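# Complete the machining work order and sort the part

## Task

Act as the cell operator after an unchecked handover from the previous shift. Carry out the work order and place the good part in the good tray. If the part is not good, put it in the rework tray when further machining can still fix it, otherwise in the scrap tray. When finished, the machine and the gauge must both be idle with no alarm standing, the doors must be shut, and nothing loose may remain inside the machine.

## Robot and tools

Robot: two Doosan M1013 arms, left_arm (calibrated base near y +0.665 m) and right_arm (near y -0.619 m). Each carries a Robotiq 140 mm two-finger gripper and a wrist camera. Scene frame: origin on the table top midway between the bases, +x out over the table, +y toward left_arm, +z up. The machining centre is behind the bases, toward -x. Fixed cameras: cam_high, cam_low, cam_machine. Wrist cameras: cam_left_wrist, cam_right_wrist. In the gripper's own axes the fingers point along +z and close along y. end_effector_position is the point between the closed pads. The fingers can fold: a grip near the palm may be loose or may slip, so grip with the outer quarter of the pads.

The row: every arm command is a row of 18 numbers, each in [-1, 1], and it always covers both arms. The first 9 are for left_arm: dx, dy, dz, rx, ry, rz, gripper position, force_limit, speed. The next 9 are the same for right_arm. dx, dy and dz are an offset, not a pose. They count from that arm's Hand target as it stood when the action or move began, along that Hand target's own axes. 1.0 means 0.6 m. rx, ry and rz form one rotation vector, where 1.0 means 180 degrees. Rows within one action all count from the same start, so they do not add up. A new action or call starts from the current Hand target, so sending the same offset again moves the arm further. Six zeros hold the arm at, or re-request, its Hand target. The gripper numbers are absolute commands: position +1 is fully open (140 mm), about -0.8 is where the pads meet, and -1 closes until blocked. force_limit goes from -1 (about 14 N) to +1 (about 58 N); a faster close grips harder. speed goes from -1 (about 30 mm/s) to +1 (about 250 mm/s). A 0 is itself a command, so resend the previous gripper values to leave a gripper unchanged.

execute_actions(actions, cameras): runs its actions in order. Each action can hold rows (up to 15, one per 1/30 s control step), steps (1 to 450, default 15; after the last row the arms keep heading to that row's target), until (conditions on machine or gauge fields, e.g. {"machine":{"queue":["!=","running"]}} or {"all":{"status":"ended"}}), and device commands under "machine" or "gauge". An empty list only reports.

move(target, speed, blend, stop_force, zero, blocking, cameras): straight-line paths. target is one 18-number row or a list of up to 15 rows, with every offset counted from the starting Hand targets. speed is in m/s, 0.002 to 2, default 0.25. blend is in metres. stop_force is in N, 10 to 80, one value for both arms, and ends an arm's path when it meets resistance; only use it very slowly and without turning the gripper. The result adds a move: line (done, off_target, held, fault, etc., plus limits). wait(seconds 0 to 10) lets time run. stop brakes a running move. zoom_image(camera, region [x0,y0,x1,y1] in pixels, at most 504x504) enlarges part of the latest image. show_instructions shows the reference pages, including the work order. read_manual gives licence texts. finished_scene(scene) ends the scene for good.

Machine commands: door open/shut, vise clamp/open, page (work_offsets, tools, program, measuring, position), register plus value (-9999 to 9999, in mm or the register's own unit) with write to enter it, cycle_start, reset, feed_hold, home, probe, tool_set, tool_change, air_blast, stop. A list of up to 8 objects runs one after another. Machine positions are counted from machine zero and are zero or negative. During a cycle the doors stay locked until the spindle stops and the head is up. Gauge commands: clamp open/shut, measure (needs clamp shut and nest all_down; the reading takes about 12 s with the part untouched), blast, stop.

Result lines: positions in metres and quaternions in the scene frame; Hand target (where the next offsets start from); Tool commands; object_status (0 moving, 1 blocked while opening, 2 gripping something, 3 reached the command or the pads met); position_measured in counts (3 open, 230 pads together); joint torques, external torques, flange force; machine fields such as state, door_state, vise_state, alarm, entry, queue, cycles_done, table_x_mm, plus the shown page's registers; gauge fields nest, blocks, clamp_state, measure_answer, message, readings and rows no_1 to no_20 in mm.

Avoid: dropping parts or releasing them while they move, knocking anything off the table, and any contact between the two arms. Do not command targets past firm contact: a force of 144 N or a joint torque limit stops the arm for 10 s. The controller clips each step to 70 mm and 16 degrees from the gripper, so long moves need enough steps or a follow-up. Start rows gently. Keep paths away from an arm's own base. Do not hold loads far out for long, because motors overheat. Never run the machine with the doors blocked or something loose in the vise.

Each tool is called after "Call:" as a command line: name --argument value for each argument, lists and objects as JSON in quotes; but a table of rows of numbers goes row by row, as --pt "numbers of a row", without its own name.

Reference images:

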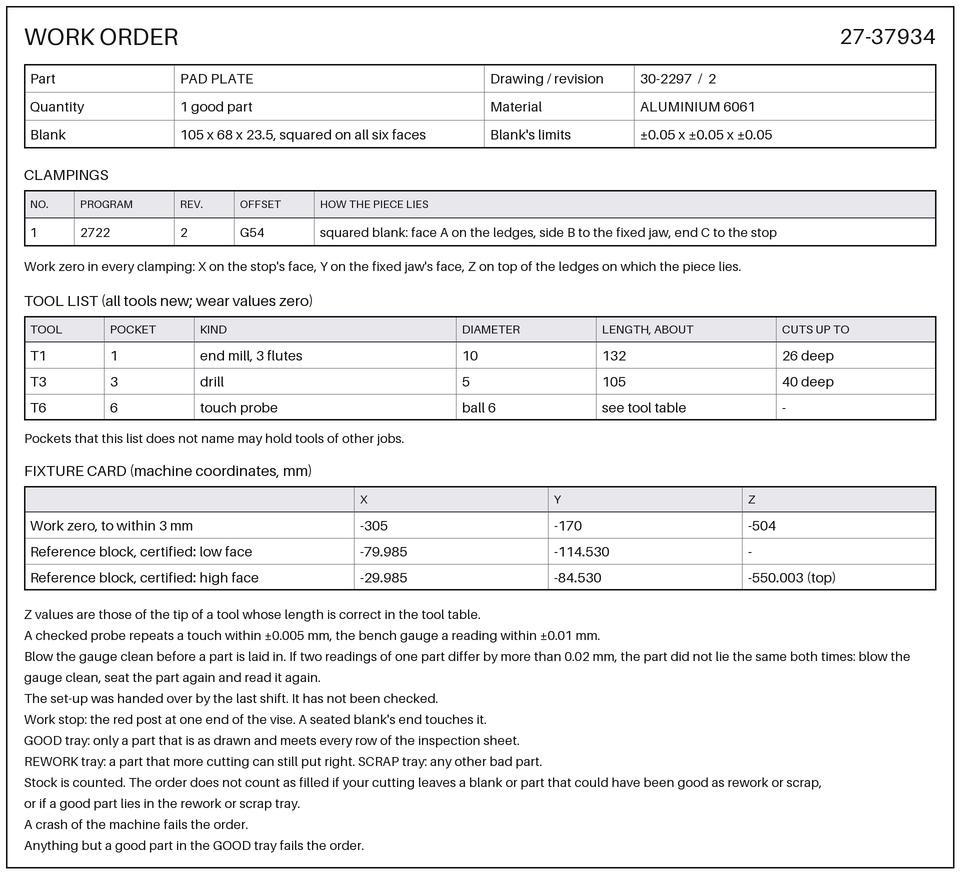

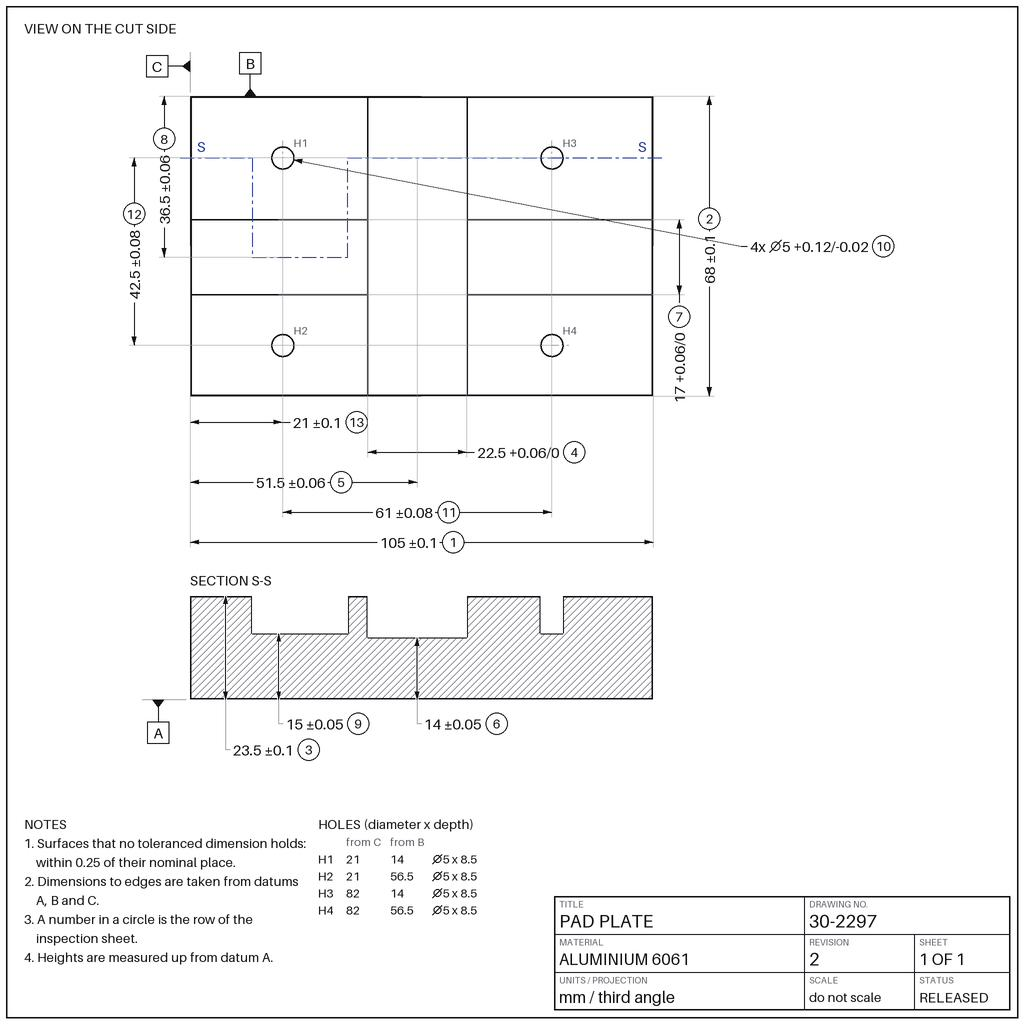

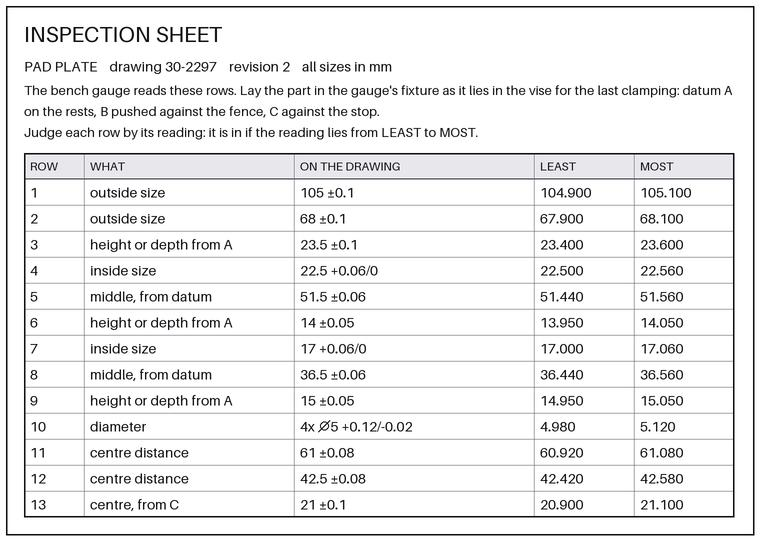

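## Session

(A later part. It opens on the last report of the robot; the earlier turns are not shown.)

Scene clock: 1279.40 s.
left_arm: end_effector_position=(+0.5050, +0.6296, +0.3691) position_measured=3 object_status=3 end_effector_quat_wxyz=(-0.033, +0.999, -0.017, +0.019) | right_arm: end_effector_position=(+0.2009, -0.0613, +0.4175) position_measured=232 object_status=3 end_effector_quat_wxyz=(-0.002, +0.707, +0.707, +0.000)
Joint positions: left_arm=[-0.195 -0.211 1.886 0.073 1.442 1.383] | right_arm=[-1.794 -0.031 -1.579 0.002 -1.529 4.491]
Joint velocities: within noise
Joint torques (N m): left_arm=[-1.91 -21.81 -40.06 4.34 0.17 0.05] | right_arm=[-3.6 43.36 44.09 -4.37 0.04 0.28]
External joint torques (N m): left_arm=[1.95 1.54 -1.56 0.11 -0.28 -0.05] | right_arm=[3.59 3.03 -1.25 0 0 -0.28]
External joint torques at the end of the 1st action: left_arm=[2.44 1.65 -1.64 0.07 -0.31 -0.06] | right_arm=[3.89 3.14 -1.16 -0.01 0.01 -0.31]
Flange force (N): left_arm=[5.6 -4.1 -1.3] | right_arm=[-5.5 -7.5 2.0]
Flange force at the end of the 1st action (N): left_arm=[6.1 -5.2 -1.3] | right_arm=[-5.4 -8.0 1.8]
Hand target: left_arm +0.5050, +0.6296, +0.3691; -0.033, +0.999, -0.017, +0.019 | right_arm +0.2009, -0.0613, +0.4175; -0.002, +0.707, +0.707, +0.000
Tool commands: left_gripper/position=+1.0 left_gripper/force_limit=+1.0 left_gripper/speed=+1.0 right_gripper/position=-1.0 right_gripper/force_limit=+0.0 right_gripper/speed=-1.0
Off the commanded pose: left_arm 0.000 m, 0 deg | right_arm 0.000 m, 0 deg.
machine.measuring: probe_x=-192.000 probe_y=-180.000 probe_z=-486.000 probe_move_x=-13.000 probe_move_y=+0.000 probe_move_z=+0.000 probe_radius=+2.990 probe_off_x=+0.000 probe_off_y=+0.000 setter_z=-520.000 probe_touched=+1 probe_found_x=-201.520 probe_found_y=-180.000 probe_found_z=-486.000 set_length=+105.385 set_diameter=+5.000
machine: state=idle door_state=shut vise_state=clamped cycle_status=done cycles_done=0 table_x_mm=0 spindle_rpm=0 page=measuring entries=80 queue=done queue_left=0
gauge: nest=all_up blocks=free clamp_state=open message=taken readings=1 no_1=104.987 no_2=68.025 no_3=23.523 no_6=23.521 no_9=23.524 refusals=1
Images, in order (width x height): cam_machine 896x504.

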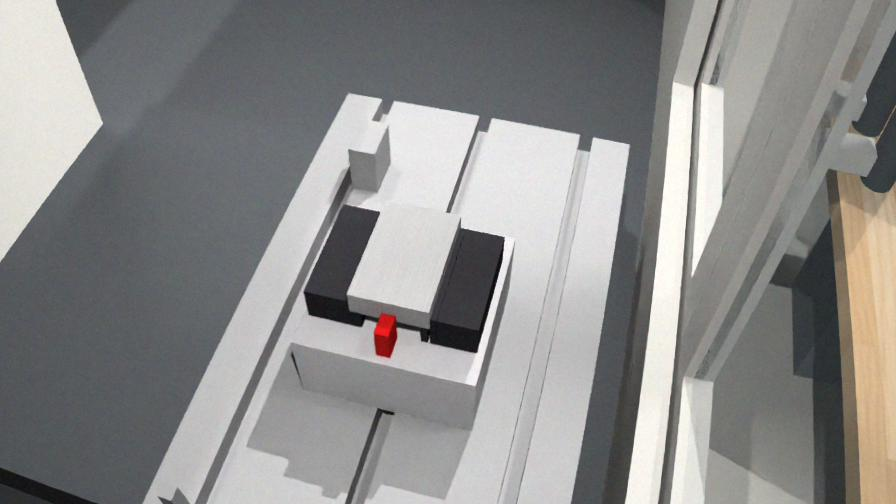

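Call:
execute_actions --actions '[{"machine":[{"door":"open"}],"steps":120,"until":{"machine":{"door_state":"open"}}}]' --cameras '[]'

Call:
move --target '[0,0,0,0,0,0,1,1,1,-0.033,-0.917,0,0,0,0,-1,0,-1]' --speed 0.35 --cameras '[]'

Call:
move --pt "0 0 0 0 0 0 1 1 1 0.1 -0.38 0.18 0 0 0 -1 0 -1" --pt "0 0 0 0 0 0 1 1 1 0.16 -0.682 0.18 0 0 0 -1 0 -1" --pt "0 0 0 0 0 0 1 1 1 0.16 -0.682 0.298 0 0 0 -1 0 -1" --speed '[0.3,0.25,0.12]' --blend '[0.05,0.01,0]' --cameras '["cam_machine"]'

Scene clock: 1303.20 s.
left_arm: end_effector_position=(+0.5050, +0.6296, +0.3691) position_measured=3 object_status=3 end_effector_quat_wxyz=(-0.033, +0.999, -0.017, +0.019) | right_arm: end_effector_position=(+0.2009, -0.0613, +0.4175) position_measured=232 object_status=3 end_effector_quat_wxyz=(-0.002, +0.707, +0.707, +0.000)
Joint positions: left_arm=[-0.195 -0.211 1.886 0.073 1.442 1.383] | right_arm=[-1.794 -0.031 -1.579 0.002 -1.529 4.491]
Joint velocities: within noise
Joint torques (N m): left_arm=[-2.16 -21.63 -40.04 4.35 0.17 0.07] | right_arm=[-3.59 43.77 44.21 -4.4 0.06 0.3]
External joint torques (N m): left_arm=[2.03 1.37 -1.81 0.11 -0.29 -0.07] | right_arm=[3.61 2.52 -1.39 0.03 -0.02 -0.3]
Flange force (N): left_arm=[5.7 -4.2 -1.7] | right_arm=[-4.9 -7.4 2.2]
Hand target: left_arm +0.5050, +0.6296, +0.3691; -0.033, +0.999, -0.017, +0.019 | right_arm +0.2009, -0.0613, +0.4175; -0.002, +0.707, +0.707, +0.000
Tool commands: left_gripper/position=+1.0 left_gripper/force_limit=+1.0 left_gripper/speed=+1.0 right_gripper/position=-1.0 right_gripper/force_limit=+0.0 right_gripper/speed=-1.0
Off the commanded pose: left_arm 0.000 m, 0 deg | right_arm 0.000 m, 0 deg.
machine.measuring: probe_x=-192.000 probe_y=-180.000 probe_z=-486.000 probe_move_x=-13.000 probe_move_y=+0.000 probe_move_z=+0.000 probe_radius=+2.990 probe_off_x=+0.000 probe_off_y=+0.000 setter_z=-520.000 probe_touched=+1 probe_found_x=-201.520 probe_found_y=-180.000 probe_found_z=-486.000 set_length=+105.385 set_diameter=+5.000
machine: state=idle door_state=open vise_state=clamped cycle_status=done cycles_done=0 table_x_mm=0 spindle_rpm=0 page=measuring entries=80 queue=running queue_left=0
gauge: nest=all_up blocks=free clamp_state=open message=taken readings=1 no_1=104.987 no_2=68.025 no_3=23.523 no_6=23.521 no_9=23.524 refusals=1
No camera images: "cameras" was empty.

Scene clock: 1305.33 s.
left_arm: end_effector_position=(+0.5050, +0.6296, +0.3691) position_measured=3 object_status=3 end_effector_quat_wxyz=(-0.033, +0.999, -0.017, +0.019) | right_arm: end_effector_position=(-0.3492, -0.0810, +0.4184) position_measured=232 object_status=3 end_effector_quat_wxyz=(-0.002, +0.707, +0.707, +0.000)
Joint positions: left_arm=[-0.195 -0.211 1.886 0.073 1.442 1.383] | right_arm=[-0.893 -0.167 -1.426 0 -1.545 5.393]
Joint velocities: within noise
Joint torques (N m): left_arm=[-2.44 -21.7 -40.17 4.36 0.17 0.06] | right_arm=[-1.57 57.21 43.78 -4.46 0.03 0.3]
External joint torques (N m): left_arm=[2.53 1.38 -1.5 0.09 -0.29 -0.07] | right_arm=[1.72 3.05 -1.02 0.05 0.01 -0.3]
Flange force (N): left_arm=[5.5 -5.4 -1.2] | right_arm=[-7.0 2.4 1.7]
Hand target: left_arm +0.5050, +0.6296, +0.3691; -0.033, +0.999, -0.017, +0.019 | right_arm -0.3493, -0.0809, +0.4184; -0.002, +0.707, +0.707, +0.000
Off the commanded pose: left_arm 0.000 m, 0 deg | right_arm 0.000 m, 0 deg.
machine.measuring: probe_x=-192.000 probe_y=-180.000 probe_z=-486.000 probe_move_x=-13.000 probe_move_y=+0.000 probe_move_z=+0.000 probe_radius=+2.990 probe_off_x=+0.000 probe_off_y=+0.000 setter_z=-520.000 probe_touched=+1 probe_found_x=-201.520 probe_found_y=-180.000 probe_found_z=-486.000 set_length=+105.385 set_diameter=+5.000
machine: state=idle door_state=open vise_state=clamped cycle_status=done cycles_done=0 table_x_mm=0 spindle_rpm=0 page=measuring entries=80 queue=done queue_left=0
gauge: nest=all_up blocks=free clamp_state=open message=taken readings=1 no_1=104.987 no_2=68.025 no_3=23.523 no_6=23.521 no_9=23.524 refusals=1
move: done
No camera images: "cameras" was empty.

Scene clock: 1308.00 s.
left_arm: end_effector_position=(+0.5050, +0.6296, +0.3691) position_measured=3 object_status=3 end_effector_quat_wxyz=(-0.033, +0.999, -0.017, +0.019) | right_arm: end_effector_position=(-0.7588, +0.0157, +0.2407) position_measured=232 object_status=3 end_effector_quat_wxyz=(-0.002, +0.707, +0.707, +0.000)
Joint positions: left_arm=[-0.195 -0.211 1.886 0.073 1.442 1.383] | right_arm=[-0.638 -0.836 -0.726 -0.001 -1.577 5.647]
Joint velocities: within noise
Joint torques (N m): left_arm=[-2.25 -21.87 -40.13 4.36 0.14 0.08] | right_arm=[-3.31 115.22 45.26 -4.44 -0.06 0.3]
External joint torques (N m): left_arm=[2.29 1.67 -1.43 0.07 -0.26 -0.09] | right_arm=[3.78 5.82 -2.37 0.01 0.1 -0.3]
Flange force (N): left_arm=[5.7 -4.7 -1.1] | right_arm=[-18.2 17.5 4.6]
Hand target: left_arm +0.5050, +0.6296, +0.3691; -0.033, +0.999, -0.017, +0.019 | right_arm -0.7588, +0.0157, +0.2406; -0.002, +0.707, +0.707, +0.000
Off the commanded pose: left_arm 0.000 m, 0 deg | right_arm 0.000 m, 0 deg.
machine.measuring: probe_x=-192.000 probe_y=-180.000 probe_z=-486.000 probe_move_x=-13.000 probe_move_y=+0.000 probe_move_z=+0.000 probe_radius=+2.990 probe_off_x=+0.000 probe_off_y=+0.000 setter_z=-520.000 probe_touched=+1 probe_found_x=-201.520 probe_found_y=-180.000 probe_found_z=-486.000 set_length=+105.385 set_diameter=+5.000
machine: state=idle door_state=open vise_state=clamped cycle_status=done cycles_done=0 table_x_mm=0 spindle_rpm=0 page=measuring entries=80 queue=done queue_left=0
gauge: nest=all_up blocks=free clamp_state=open message=taken readings=1 no_1=104.987 no_2=68.025 no_3=23.523 no_6=23.521 no_9=23.524 refusals=1
move: done
Images, in order (width x height): cam_machine 896x504.

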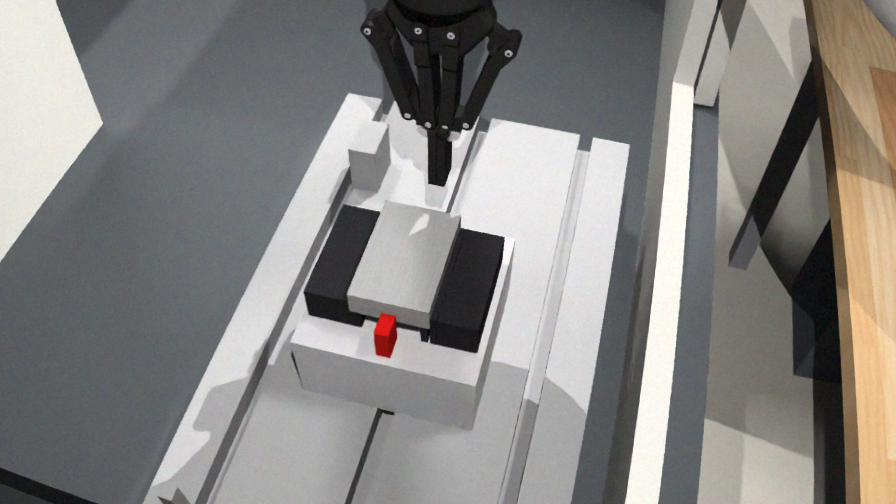

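Call:
execute_actions --actions '[{"machine":{"vise":"open"},"steps":60}]' --cameras '[]'

Call:
move --target '[0,0,0,0,0,0,1,1,1,-0.17,0,0,0,0,0,-1,0,-1]' --speed 0.012 --stop_force 12 --cameras '[]'

Call:
move --pt "0 0 0 0 0 0 1 1 1 0.03 0 0 0 0 0 -1 0 -1" --pt "0 0 0 0 0 0 1 1 1 0.03 0 -0.08 0 0 0 -1 0 -1" --pt "0 0 0 0 0 0 1 1 1 -0.1 0 -0.08 0 0 0 -1 0 -1" --pt "0 0 0 0 0 0 1 1 1 -0.1 0 -0.04 0 0 0 -1 0 -1" --speed 0.1 --cameras '["cam_machine"]'

Call:
move --target '[0,0,0,0,0,0,1,1,1,0,0,0.05,0,0,0,-1,0,-1]' --speed 0.008 --stop_force 25 --cameras '["cam_machine"]'

Call:
execute_actions --actions '[{"machine":{"vise":"clamp"},"steps":60}]' --cameras '["cam_machine"]'

Scene clock: 1325.17 s.
left_arm: end_effector_position=(+0.5050, +0.6296, +0.3691) position_measured=3 object_status=3 end_effector_quat_wxyz=(-0.033, +0.999, -0.017, +0.019) | right_arm: end_effector_position=(-0.7588, +0.0157, +0.2406) position_measured=232 object_status=3 end_effector_quat_wxyz=(-0.002, +0.707, +0.707, +0.000)
Joint positions: left_arm=[-0.195 -0.211 1.886 0.073 1.442 1.383] | right_arm=[-0.638 -0.836 -0.726 -0.001 -1.577 5.647]
Joint velocities: within noise
Joint torques (N m): left_arm=[-2.6 -21.67 -40.16 4.35 0.2 0.09] | right_arm=[-3.39 115.25 44.16 -4.42 0.05 0.3]
External joint torques (N m): left_arm=[2.65 1.34 -1.59 0.11 -0.32 -0.09] | right_arm=[3.73 5.01 -1.65 0.02 -0.02 -0.3]
Flange force (N): left_arm=[5.6 -5.6 -1.2] | right_arm=[-14.8 13.2 3.0]
Hand target: left_arm +0.5050, +0.6296, +0.3691; -0.033, +0.999, -0.017, +0.019 | right_arm -0.7588, +0.0157, +0.2406; -0.002, +0.707, +0.707, +0.000
Tool commands: left_gripper/position=+1.0 left_gripper/force_limit=+1.0 left_gripper/speed=+1.0 right_gripper/position=-1.0 right_gripper/force_limit=+0.0 right_gripper/speed=-1.0
Off the commanded pose: left_arm 0.000 m, 0 deg | right_arm 0.000 m, 0 deg.
machine.measuring: probe_x=-192.000 probe_y=-180.000 probe_z=-486.000 probe_move_x=-13.000 probe_move_y=+0.000 probe_move_z=+0.000 probe_radius=+2.990 probe_off_x=+0.000 probe_off_y=+0.000 setter_z=-520.000 probe_touched=+1 probe_found_x=-201.520 probe_found_y=-180.000 probe_found_z=-486.000 set_length=+105.385 set_diameter=+5.000
machine: state=idle door_state=open vise_state=open cycle_status=done cycles_done=0 table_x_mm=0 spindle_rpm=0 page=measuring entries=80 queue=done queue_left=0
gauge: nest=all_up blocks=free clamp_state=open message=taken readings=1 no_1=104.987 no_2=68.025 no_3=23.523 no_6=23.521 no_9=23.524 refusals=1
No camera images: "cameras" was empty.

Scene clock: 1329.47 s.
left_arm: end_effector_position=(+0.5050, +0.6296, +0.3691) position_measured=3 object_status=3 end_effector_quat_wxyz=(-0.033, +0.999, -0.017, +0.019) | right_arm: end_effector_position=(-0.7588, -0.0239, +0.2406) position_measured=232 object_status=3 end_effector_quat_wxyz=(-0.002, +0.707, +0.707, +0.000)
Joint positions: left_arm=[-0.195 -0.211 1.886 0.073 1.442 1.383] | right_arm=[-0.606 -0.78 -0.827 -0.001 -1.531 5.679]
Joint velocities: within noise
Joint torques (N m): left_arm=[-2.13 -21.82 -40.17 4.33 0.14 0.03] | right_arm=[11.39 112.09 39.73 0.92 -3.92 0.23]
External joint torques (N m): left_arm=[2.02 1.6 -1.5 0.11 -0.26 -0.03] | right_arm=[-11.03 4.65 2.95 -5.34 3.94 -0.23]
Flange force (N): left_arm=[5.6 -4.2 -1.2] | right_arm=[6.1 10.8 1.6]
Hand target: left_arm +0.5050, +0.6296, +0.3691; -0.033, +0.999, -0.017, +0.019 | right_arm -0.7588, -0.0239, +0.2405; -0.002, +0.707, +0.707, +0.000 (not the last commanded pose)
Off the commanded pose: left_arm 0.000 m, 0 deg | right_arm 0.062 m, 0 deg.
machine.measuring: probe_x=-192.000 probe_y=-180.000 probe_z=-486.000 probe_move_x=-13.000 probe_move_y=+0.000 probe_move_z=+0.000 probe_radius=+2.990 probe_off_x=+0.000 probe_off_y=+0.000 setter_z=-520.000 probe_touched=+1 probe_found_x=-201.520 probe_found_y=-180.000 probe_found_z=-486.000 set_length=+105.385 set_diameter=+5.000
machine: state=idle door_state=open vise_state=open cycle_status=done cycles_done=0 table_x_mm=0 spindle_rpm=0 page=measuring entries=80 queue=done queue_left=0
gauge: nest=all_up blocks=free clamp_state=open message=taken readings=1 no_1=104.987 no_2=68.025 no_3=23.523 no_6=23.521 no_9=23.524 refusals=1
move: contact (right_arm)
No camera images: "cameras" was empty.

Scene clock: 1331.67 s.
left_arm: end_effector_position=(+0.5050, +0.6296, +0.3691) position_measured=3 object_status=3 end_effector_quat_wxyz=(-0.033, +0.999, -0.017, +0.019) | right_arm: end_effector_position=(-0.7588, -0.0840, +0.2645) position_measured=232 object_status=3 end_effector_quat_wxyz=(-0.002, +0.707, +0.707, +0.000)
Joint positions: left_arm=[-0.195 -0.211 1.886 0.073 1.442 1.383] | right_arm=[-0.554 -0.705 -0.916 -0.002 -1.518 5.731]
Joint velocities: within noise
Joint torques (N m): left_arm=[-2.74 -21.37 -40.13 4.36 0.2 0.05] | right_arm=[-3.21 107.68 44.75 -4.47 0.2 0.32]
External joint torques (N m): left_arm=[2.89 1 -1.51 0.1 -0.31 -0.05] | right_arm=[3.62 2.77 -2.13 0.06 -0.17 -0.32]
Flange force (N): left_arm=[5.0 -6.3 -1.2] | right_arm=[-10.1 8.9 2.8]
Hand target: left_arm +0.5050, +0.6296, +0.3691; -0.033, +0.999, -0.017, +0.019 | right_arm -0.7588, -0.0840, +0.2644; -0.002, +0.707, +0.707, +0.000
Off the commanded pose: left_arm 0.000 m, 0 deg | right_arm 0.000 m, 0 deg.
machine.measuring: probe_x=-192.000 probe_y=-180.000 probe_z=-486.000 probe_move_x=-13.000 probe_move_y=+0.000 probe_move_z=+0.000 probe_radius=+2.990 probe_off_x=+0.000 probe_off_y=+0.000 setter_z=-520.000 probe_touched=+1 probe_found_x=-201.520 probe_found_y=-180.000 probe_found_z=-486.000 set_length=+105.385 set_diameter=+5.000
machine: state=idle door_state=open vise_state=open cycle_status=done cycles_done=0 table_x_mm=0 spindle_rpm=0 page=measuring entries=80 queue=done queue_left=0
gauge: nest=all_up blocks=free clamp_state=open message=taken readings=1 no_1=104.987 no_2=68.025 no_3=23.523 no_6=23.521 no_9=23.524 refusals=1
move: done
Images, in order (width x height): cam_machine 896x504.

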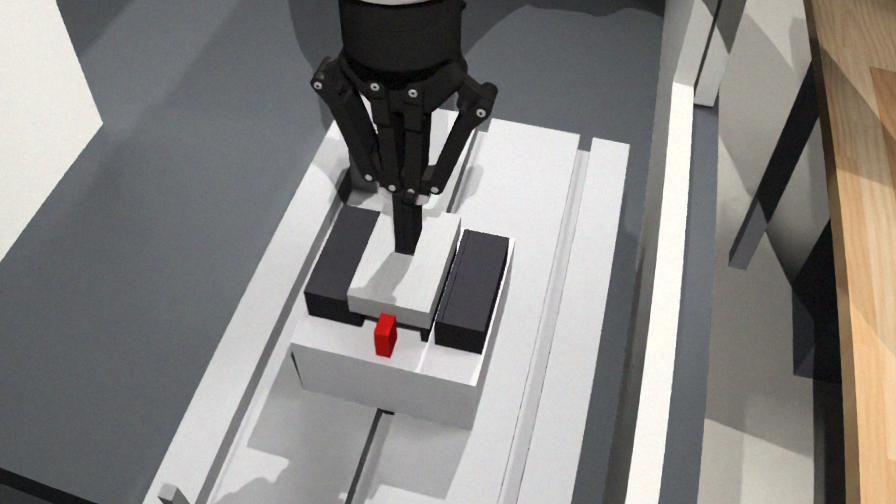

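Scene clock: 1333.90 s.
left_arm: end_effector_position=(+0.5050, +0.6296, +0.3691) position_measured=3 object_status=3 end_effector_quat_wxyz=(-0.033, +0.999, -0.017, +0.019) | right_arm: end_effector_position=(-0.7588, -0.0840, +0.2516) position_measured=232 object_status=3 end_effector_quat_wxyz=(-0.002, +0.707, +0.707, +0.000)
Joint positions: left_arm=[-0.195 -0.211 1.886 0.073 1.442 1.383] | right_arm=[-0.554 -0.707 -0.936 -0.002 -1.496 5.731]
Joint velocities: within noise
Joint torques (N m): left_arm=[-2.01 -21.53 -40.07 4.36 0.2 0.07] | right_arm=[-2.02 68.69 25.17 -4.11 3.29 0.33]
External joint torques (N m): left_arm=[2.02 1.21 -1.63 0.09 -0.31 -0.07] | right_arm=[2.41 41.86 17.33 -0.29 -3.26 -0.33]
Flange force (N): left_arm=[5.1 -4.2 -1.4] | right_arm=[-12.5 14.9 -38.4]
Hand target: left_arm +0.5050, +0.6296, +0.3691; -0.033, +0.999, -0.017, +0.019 | right_arm -0.7588, -0.0840, +0.2516; -0.002, +0.707, +0.707, +0.000 (not the last commanded pose)
Off the commanded pose: left_arm 0.000 m, 0 deg | right_arm 0.017 m, 0 deg.
machine.measuring: probe_x=-192.000 probe_y=-180.000 probe_z=-486.000 probe_move_x=-13.000 probe_move_y=+0.000 probe_move_z=+0.000 probe_radius=+2.990 probe_off_x=+0.000 probe_off_y=+0.000 setter_z=-520.000 probe_touched=+1 probe_found_x=-201.520 probe_found_y=-180.000 probe_found_z=-486.000 set_length=+105.385 set_diameter=+5.000
machine: state=idle door_state=open vise_state=open cycle_status=done cycles_done=0 table_x_mm=0 spindle_rpm=0 page=measuring entries=80 queue=done queue_left=0
gauge: nest=all_up blocks=free clamp_state=open message=taken readings=1 no_1=104.987 no_2=68.025 no_3=23.523 no_6=23.521 no_9=23.524 refusals=1
move: contact (right_arm)
Images, in order (width x height): cam_machine 896x504.

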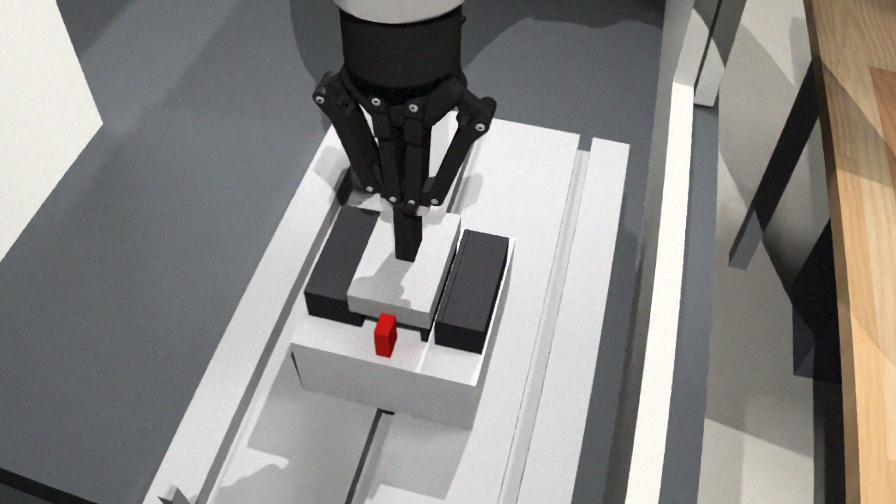

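Scene clock: 1336.10 s.
left_arm: end_effector_position=(+0.5050, +0.6296, +0.3691) position_measured=3 object_status=3 end_effector_quat_wxyz=(-0.033, +0.999, -0.017, +0.019) | right_arm: end_effector_position=(-0.7588, -0.0840, +0.2516) position_measured=232 object_status=3 end_effector_quat_wxyz=(-0.002, +0.707, +0.707, +0.000)
Joint positions: left_arm=[-0.195 -0.211 1.886 0.073 1.442 1.383] | right_arm=[-0.554 -0.707 -0.936 -0.002 -1.496 5.731]
Joint velocities: within noise
Joint torques (N m): left_arm=[-2.34 -21.57 -40 4.35 0.19 0.08] | right_arm=[-2.55 69.06 25.22 -4.28 3.24 0.3]
External joint torques (N m): left_arm=[2.34 1.38 -1.64 0.1 -0.3 -0.08] | right_arm=[2.81 42.9 17.74 -0.17 -3.22 -0.3]
Flange force (N): left_arm=[5.6 -4.9 -1.4] | right_arm=[-13.2 15.2 -39.1]
Hand target: left_arm +0.5050, +0.6296, +0.3691; -0.033, +0.999, -0.017, +0.019 | right_arm -0.7588, -0.0840, +0.2516; -0.002, +0.707, +0.707, +0.000 (not the last commanded pose)
Tool commands: left_gripper/position=+1.0 left_gripper/force_limit=+1.0 left_gripper/speed=+1.0 right_gripper/position=-1.0 right_gripper/force_limit=+0.0 right_gripper/speed=-1.0
Off the commanded pose: left_arm 0.000 m, 0 deg | right_arm 0.017 m, 0 deg.
machine.measuring: probe_x=-192.000 probe_y=-180.000 probe_z=-486.000 probe_move_x=-13.000 probe_move_y=+0.000 probe_move_z=+0.000 probe_radius=+2.990 probe_off_x=+0.000 probe_off_y=+0.000 setter_z=-520.000 probe_touched=+1 probe_found_x=-201.520 probe_found_y=-180.000 probe_found_z=-486.000 set_length=+105.385 set_diameter=+5.000
machine: state=idle door_state=open vise_state=clamped cycle_status=done cycles_done=0 table_x_mm=0 spindle_rpm=0 page=measuring entries=80 queue=done queue_left=0
gauge: nest=all_up blocks=free clamp_state=open message=taken readings=1 no_1=104.987 no_2=68.025 no_3=23.523 no_6=23.521 no_9=23.524 refusals=1
Images, in order (width x height): cam_machine 896x504.

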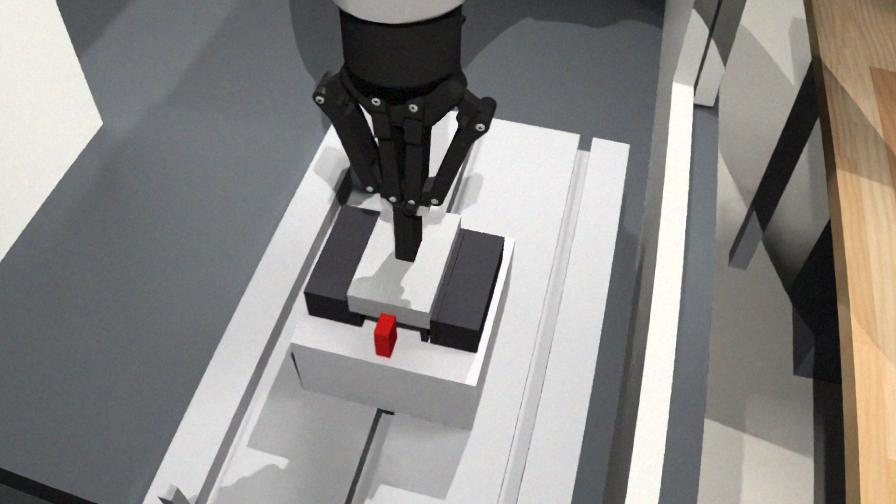

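Call:
move --pt "0 0 0 0 0 0 1 1 1 0 0 -0.09 0 0 0 -1 0 -1" --pt "0 0 0 0 0 0 1 1 1 0 0.45 -0.12 0 0 0 -1 0 -1" --pt "0 0 0 0 0 0 1 1 1 0.005 0.682 -0.277 0 0 0 -1 0 -1" --speed '[0.15,0.3,0.3]' --blend '[0.03,0.05,0]' --cameras '[]'

Call:
move --target '[0,0,0,0,0,0,1,1,1,0.033,0.917,0,0,0,0,0.2,0,0]' --speed 0.35 --cameras '["cam_machine"]'

Call:
execute_actions --actions '[{"machine":[{"door":"shut"},{"register":"probe_x","value":-295,"write":true},{"register":"probe_y","value":-180,"write":true},{"register":"probe_z","value":-470,"write":true},{"register":"probe_move_x","value":0,"write":true},{"register":"probe_move_z","value":-14,"write":true},{"probe":true}],"steps":450,"until":{"machine":{"queue":["!=","running"]}}},{"steps":450,"until":{"machine":{"queue":["!=","running"]}}}]' --cameras '[]'

Call:
execute_actions --actions '[{"machine":[{"register":"probe_x","value":-215,"write":true},{"register":"probe_y","value":-230,"write":true},{"probe":true}],"steps":450,"until":{"machine":{"queue":["!=","running"]}}},{"steps":450,"until":{"machine":{"queue":["!=","running"]}}}]' --cameras '[]'

Call:
execute_actions --actions '[{"machine":[{"register":"probe_x","value":-192,"write":true},{"register":"probe_y","value":-180,"write":true},{"register":"probe_z","value":-486,"write":true},{"register":"probe_move_z","value":0,"write":true},{"register":"probe_move_x","value":-13,"write":true},{"probe":true}],"steps":450,"until":{"machine":{"queue":["!=","running"]}}},{"steps":450,"until":{"machine":{"queue":["!=","running"]}}}]' --cameras '[]'

Scene clock: 1362.83 s.
left_arm: end_effector_position=(+0.5050, +0.6296, +0.3691) position_measured=3 object_status=3 end_effector_quat_wxyz=(-0.033, +0.999, -0.017, +0.019) | right_arm: end_effector_position=(-0.3494, -0.0817, +0.4168) position_measured=232 object_status=3 end_effector_quat_wxyz=(-0.002, +0.707, +0.707, +0.000)
Joint positions: left_arm=[-0.195 -0.211 1.886 0.073 1.442 1.383] | right_arm=[-0.892 -0.166 -1.431 0 -1.541 5.394]
Joint velocities: within noise
Joint torques (N m): left_arm=[-2.31 -21.67 -40.06 4.32 0.18 0.04] | right_arm=[-4.54 56.27 44.33 -4.4 -0.02 0]
External joint torques (N m): left_arm=[2.33 1.32 -1.71 0.14 -0.3 -0.04] | right_arm=[4.74 4.34 -1.46 -0.02 0.06 0]
Flange force (N): left_arm=[5.6 -5.0 -1.5] | right_arm=[-12.5 0.3 2.4]
Hand target: left_arm +0.5050, +0.6296, +0.3691; -0.033, +0.999, -0.017, +0.019 | right_arm -0.3493, -0.0817, +0.4169; -0.002, +0.707, +0.707, +0.000
Off the commanded pose: left_arm 0.000 m, 0 deg | right_arm 0.000 m, 0 deg.
machine.measuring: probe_x=-192.000 probe_y=-180.000 probe_z=-486.000 probe_move_x=-13.000 probe_move_y=+0.000 probe_move_z=+0.000 probe_radius=+2.990 probe_off_x=+0.000 probe_off_y=+0.000 setter_z=-520.000 probe_touched=+1 probe_found_x=-201.520 probe_found_y=-180.000 probe_found_z=-486.000 set_length=+105.385 set_diameter=+5.000
machine: state=idle door_state=open vise_state=clamped cycle_status=done cycles_done=0 table_x_mm=0 spindle_rpm=0 page=measuring entries=80 queue=done queue_left=0
gauge: nest=all_up blocks=free clamp_state=open message=taken readings=1 no_1=104.987 no_2=68.025 no_3=23.523 no_6=23.521 no_9=23.524 refusals=1
move: done; blend cut to 0.027 m at target 1
No camera images: "cameras" was empty.

Scene clock: 1365.00 s.
left_arm: end_effector_position=(+0.5050, +0.6296, +0.3691) position_measured=3 object_status=3 end_effector_quat_wxyz=(-0.033, +0.999, -0.017, +0.019) | right_arm: end_effector_position=(+0.2009, -0.0621, +0.4158) position_measured=104 object_status=3 end_effector_quat_wxyz=(-0.002, +0.707, +0.707, +0.000)
Joint positions: left_arm=[-0.195 -0.211 1.886 0.073 1.442 1.383] | right_arm=[-1.794 -0.03 -1.584 0.003 -1.525 4.491]
Joint velocities: within noise
Joint torques (N m): left_arm=[-2.31 -21.94 -39.93 4.36 0.21 0.09] | right_arm=[-2.79 44.26 43.71 -4.36 0.04 0.15]
External joint torques (N m): left_arm=[2.35 1.62 -1.76 0.09 -0.33 -0.09] | right_arm=[2.77 2.49 -0.8 -0.02 -0.01 -0.15]
Flange force (N): left_arm=[6.2 -4.9 -1.5] | right_arm=[-4.1 -5.9 1.2]
Hand target: left_arm +0.5050, +0.6296, +0.3691; -0.033, +0.999, -0.017, +0.019 | right_arm +0.2009, -0.0621, +0.4158; -0.002, +0.707, +0.707, +0.000
Off the commanded pose: left_arm 0.000 m, 0 deg | right_arm 0.000 m, 0 deg.
machine.measuring: probe_x=-192.000 probe_y=-180.000 probe_z=-486.000 probe_move_x=-13.000 probe_move_y=+0.000 probe_move_z=+0.000 probe_radius=+2.990 probe_off_x=+0.000 probe_off_y=+0.000 setter_z=-520.000 probe_touched=+1 probe_found_x=-201.520 probe_found_y=-180.000 probe_found_z=-486.000 set_length=+105.385 set_diameter=+5.000
machine: state=idle door_state=open vise_state=clamped cycle_status=done cycles_done=0 table_x_mm=0 spindle_rpm=0 page=measuring entries=80 queue=done queue_left=0
gauge: nest=all_up blocks=free clamp_state=open message=taken readings=1 no_1=104.987 no_2=68.025 no_3=23.523 no_6=23.521 no_9=23.524 refusals=1
move: done
Images, in order (width x height): cam_machine 896x504.

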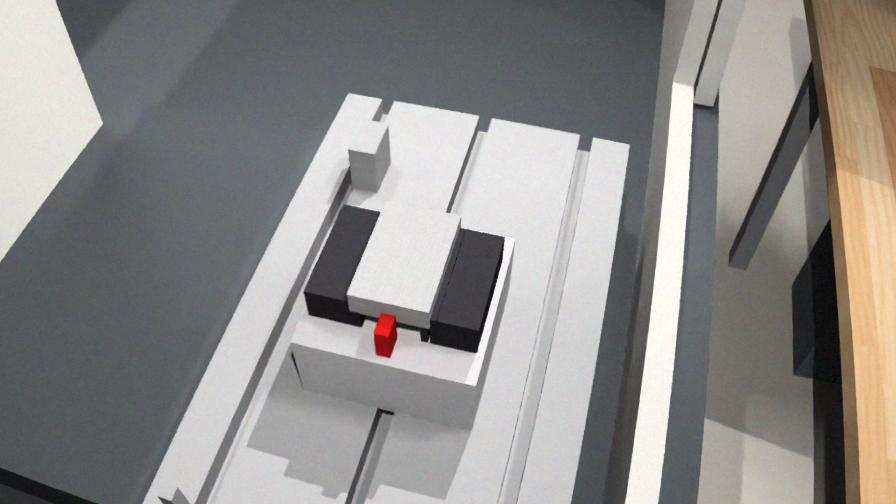

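Scene clock: 1375.10 s.
left_arm: end_effector_position=(+0.5050, +0.6296, +0.3691) position_measured=3 object_status=3 end_effector_quat_wxyz=(-0.033, +0.999, -0.017, +0.019) | right_arm: end_effector_position=(+0.2009, -0.0621, +0.4158) position_measured=104 object_status=3 end_effector_quat_wxyz=(-0.002, +0.707, +0.707, +0.000)
Joint positions: left_arm=[-0.195 -0.211 1.886 0.073 1.442 1.383] | right_arm=[-1.794 -0.03 -1.584 0.003 -1.525 4.491]
Joint velocities: within noise
Joint torques (N m): left_arm=[-2.35 -21.65 -39.92 4.36 0.15 0.07] | right_arm=[-3.78 43.52 44.17 -4.37 0.08 0.3]
External joint torques (N m): left_arm=[2.3 1.5 -1.63 0.08 -0.26 -0.08] | right_arm=[3.83 2.34 -1.47 0.01 -0.03 -0.3]
External joint torques at the end of the 1st action: left_arm=[2.53 1.5 -1.47 0.08 -0.29 -0.07] | right_arm=[3.48 2.65 -1.44 0.03 0 -0.29]
Flange force (N): left_arm=[5.7 -4.8 -1.4] | right_arm=[-4.6 -7.7 2.3]
Flange force at the end of the 1st action (N): left_arm=[5.6 -5.4 -1.1] | right_arm=[-5.2 -7.2 2.3]
Hand target: left_arm +0.5050, +0.6296, +0.3691; -0.033, +0.999, -0.017, +0.019 | right_arm +0.2009, -0.0621, +0.4158; -0.002, +0.707, +0.707, +0.000
Tool commands: left_gripper/position=+1.0 left_gripper/force_limit=+1.0 left_gripper/speed=+1.0 right_gripper/position=+0.2 right_gripper/force_limit=+0.0 right_gripper/speed=+0.0
Off the commanded pose: left_arm 0.000 m, 0 deg | right_arm 0.000 m, 0 deg.
machine.measuring: probe_x=-295.000 probe_y=-180.000 probe_z=-470.000 probe_move_x=+0.000 probe_move_y=+0.000 probe_move_z=-14.000 probe_radius=+2.990 probe_off_x=+0.000 probe_off_y=+0.000 setter_z=-520.000 probe_touched=+1 probe_found_x=-295.000 probe_found_y=-180.000 probe_found_z=-479.278 set_length=+105.385 set_diameter=+5.000
machine: state=idle door_state=shut vise_state=clamped cycle_status=done cycles_done=0 table_x_mm=0 spindle_rpm=0 page=measuring entries=86 queue=done queue_left=0
gauge: nest=all_up blocks=free clamp_state=open message=taken readings=1 no_1=104.987 no_2=68.025 no_3=23.523 no_6=23.521 no_9=23.524 refusals=1
No camera images: "cameras" was empty.

Scene clock: 1383.03 s.
left_arm: end_effector_position=(+0.5050, +0.6296, +0.3691) position_measured=3 object_status=3 end_effector_quat_wxyz=(-0.033, +0.999, -0.017, +0.019) | right_arm: end_effector_position=(+0.2009, -0.0621, +0.4158) position_measured=104 object_status=3 end_effector_quat_wxyz=(-0.002, +0.707, +0.707, +0.000)
Joint positions: left_arm=[-0.195 -0.211 1.886 0.073 1.442 1.383] | right_arm=[-1.794 -0.03 -1.584 0.003 -1.525 4.491]
Joint velocities: within noise
Joint torques (N m): left_arm=[-2.43 -21.58 -40.14 4.34 0.22 0.08] | right_arm=[-3.5 43.51 44.09 -4.35 0.03 0.28]
External joint torques (N m): left_arm=[2.35 1.27 -1.66 0.12 -0.34 -0.08] | right_arm=[3.58 2.09 -1.51 0.01 0.01 -0.28]
External joint torques at the end of the 1st action: left_arm=[2.41 1.13 -1.57 0.1 -0.31 -0.09] | right_arm=[3.87 2.44 -1.31 0.04 -0.01 -0.3]
Flange force (N): left_arm=[5.5 -5.0 -1.4] | right_arm=[-4.4 -7.2 2.5]
Flange force at the end of the 1st action (N): left_arm=[5.1 -5.1 -1.3] | right_arm=[-4.5 -7.7 2.1]
Hand target: left_arm +0.5050, +0.6296, +0.3691; -0.033, +0.999, -0.017, +0.019 | right_arm +0.2009, -0.0621, +0.4158; -0.002, +0.707, +0.707, +0.000
Tool commands: left_gripper/position=+1.0 left_gripper/force_limit=+1.0 left_gripper/speed=+1.0 right_gripper/position=+0.2 right_gripper/force_limit=+0.0 right_gripper/speed=+0.0
Off the commanded pose: left_arm 0.000 m, 0 deg | right_arm 0.000 m, 0 deg.
machine.measuring: probe_x=-215.000 probe_y=-230.000 probe_z=-470.000 probe_move_x=+0.000 probe_move_y=+0.000 probe_move_z=-14.000 probe_radius=+2.990 probe_off_x=+0.000 probe_off_y=+0.000 setter_z=-520.000 probe_touched=+1 probe_found_x=-215.000 probe_found_y=-230.000 probe_found_z=-479.277 set_length=+105.385 set_diameter=+5.000
machine: state=idle door_state=shut vise_state=clamped cycle_status=done cycles_done=0 table_x_mm=0 spindle_rpm=0 page=measuring entries=89 queue=done queue_left=0
gauge: nest=all_up blocks=free clamp_state=open message=taken readings=1 no_1=104.987 no_2=68.025 no_3=23.523 no_6=23.521 no_9=23.524 refusals=1
No camera images: "cameras" was empty.

Scene clock: 1391.13 s.
left_arm: end_effector_position=(+0.5050, +0.6296, +0.3691) position_measured=3 object_status=3 end_effector_quat_wxyz=(-0.033, +0.999, -0.017, +0.019) | right_arm: end_effector_position=(+0.2009, -0.0621, +0.4158) position_measured=104 object_status=3 end_effector_quat_wxyz=(-0.002, +0.707, +0.707, +0.000)
Joint positions: left_arm=[-0.195 -0.211 1.886 0.073 1.442 1.383] | right_arm=[-1.794 -0.03 -1.584 0.003 -1.525 4.491]
Joint velocities: within noise
Joint torques (N m): left_arm=[-2.26 -21.64 -40.13 4.41 0.16 0.07] | right_arm=[-3.74 43.49 44.2 -4.38 0.05 0.32]
External joint torques (N m): left_arm=[2.1 1.39 -1.67 0.04 -0.28 -0.07] | right_arm=[3.8 2.46 -1.48 0.03 -0.01 -0.32]
External joint torques at the end of the 1st action: left_arm=[2.41 1.54 -1.63 0.12 -0.3 -0.12] | right_arm=[3.72 3.57 -0.97 -0.04 0 -0.3]
Flange force (N): left_arm=[5.5 -4.4 -1.5] | right_arm=[-4.9 -7.7 2.4]
Flange force at the end of the 1st action (N): left_arm=[5.9 -5.0 -1.3] | right_arm=[-5.8 -7.8 1.4]
Hand target: left_arm +0.5050, +0.6296, +0.3691; -0.033, +0.999, -0.017, +0.019 | right_arm +0.2009, -0.0621, +0.4158; -0.002, +0.707, +0.707, +0.000
Tool commands: left_gripper/position=+1.0 left_gripper/force_limit=+1.0 left_gripper/speed=+1.0 right_gripper/position=+0.2 right_gripper/force_limit=+0.0 right_gripper/speed=+0.0
Off the commanded pose: left_arm 0.000 m, 0 deg | right_arm 0.000 m, 0 deg.
machine.measuring: probe_x=-192.000 probe_y=-180.000 probe_z=-486.000 probe_move_x=-13.000 probe_move_y=+0.000 probe_move_z=+0.000 probe_radius=+2.990 probe_off_x=+0.000 probe_off_y=+0.000 setter_z=-520.000 probe_touched=+1 probe_found_x=-201.497 probe_found_y=-180.000 probe_found_z=-486.000 set_length=+105.385 set_diameter=+5.000
machine: state=idle door_state=shut vise_state=clamped cycle_status=done cycles_done=0 table_x_mm=0 spindle_rpm=0 page=measuring entries=95 queue=done queue_left=0
gauge: nest=all_up blocks=free clamp_state=open message=taken readings=1 no_1=104.987 no_2=68.025 no_3=23.523 no_6=23.521 no_9=23.524 refusals=1
No camera images: "cameras" was empty.

Call:
execute_actions --actions '[{"machine":{"cycle_start":true,"page":"program"},"steps":450,"until":{"machine":{"state":["!=","running"]}}},{"steps":450,"until":{"machine":{"state":["!=","running"]}}},{"steps":450,"until":{"machine":{"state":["!=","running"]}}}]' --cameras '["cam_machine"]'

Scene clock: 1428.63 s.
left_arm: end_effector_position=(+0.5050, +0.6296, +0.3691) position_measured=3 object_status=3 end_effector_quat_wxyz=(-0.033, +0.999, -0.017, +0.019) | right_arm: end_effector_position=(+0.2009, -0.0621, +0.4158) position_measured=104 object_status=3 end_effector_quat_wxyz=(-0.002, +0.707, +0.707, +0.000)
Joint positions: left_arm=[-0.195 -0.211 1.886 0.073 1.442 1.383] | right_arm=[-1.794 -0.03 -1.584 0.003 -1.525 4.491]
Joint velocities: within noise
Joint torques (N m): left_arm=[-2.55 -21.56 -40.05 4.35 0.22 0.08] | right_arm=[-3.42 43.53 44.03 -4.39 0.05 0.27]
External joint torques (N m): left_arm=[2.44 1.26 -1.73 0.1 -0.34 -0.08] | right_arm=[3.37 3.02 -1.17 0.01 -0.02 -0.27]
External joint torques at the end of the 1st action: left_arm=[2.33 1.81 -1.4 0.1 -0.3 -0.05] | right_arm=[3.54 2.75 -1.16 -0.04 0.01 -0.3]
External joint torques at the end of the 2nd action: left_arm=[2.66 1.42 -1.6 0.1 -0.31 -0.06] | right_arm=[3.67 2.68 -1.12 0.03 -0.02 -0.32]
Flange force (N): left_arm=[5.6 -5.2 -1.5] | right_arm=[-5.4 -7.1 1.8]
Flange force at the end of the 1st action (N): left_arm=[6.0 -4.9 -0.9] | right_arm=[-4.9 -7.2 1.8]
Flange force at the end of the 2nd action (N): left_arm=[5.7 -5.7 -1.2] | right_arm=[-4.7 -7.4 1.7]
Hand target: left_arm +0.5050, +0.6296, +0.3691; -0.033, +0.999, -0.017, +0.019 | right_arm +0.2009, -0.0621, +0.4158; -0.002, +0.707, +0.707, +0.000
Tool commands: left_gripper/position=+1.0 left_gripper/force_limit=+1.0 left_gripper/speed=+1.0 right_gripper/position=+0.2 right_gripper/force_limit=+0.0 right_gripper/speed=+0.0
Off the commanded pose: left_arm 0.000 m, 0 deg | right_arm 0.000 m, 0 deg.
machine.program: program=+2722 tool_call=+6 tool_in_spindle=+1 program_revision=+2 program_offset=+54 load_peak=+9 stored1_number=+2722 stored1_revision=+2 stored2_number=+4512 stored2_revision=+6 stored3_number=+6824 stored3_revision=+4 stored4_number=+0 stored4_revision=+0 cycles=+0
machine: state=running door_state=shut vise_state=clamped cycle_status=moving cycles_done=0 table_x_mm=97 spindle_rpm=9549 page=program entries=96 queue=running queue_left=0
gauge: nest=all_up blocks=free clamp_state=open message=taken readings=1 no_1=104.987 no_2=68.025 no_3=23.523 no_6=23.521 no_9=23.524 refusals=1
Images, in order (width x height): cam_machine 896x504.

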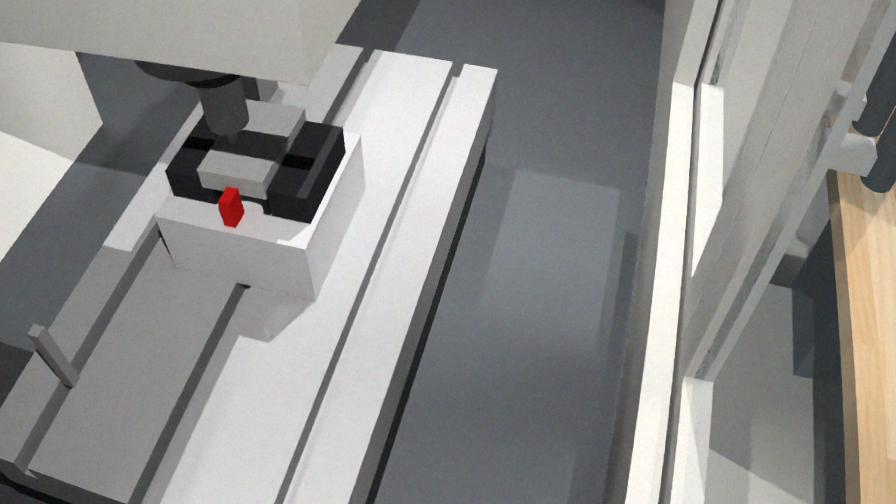

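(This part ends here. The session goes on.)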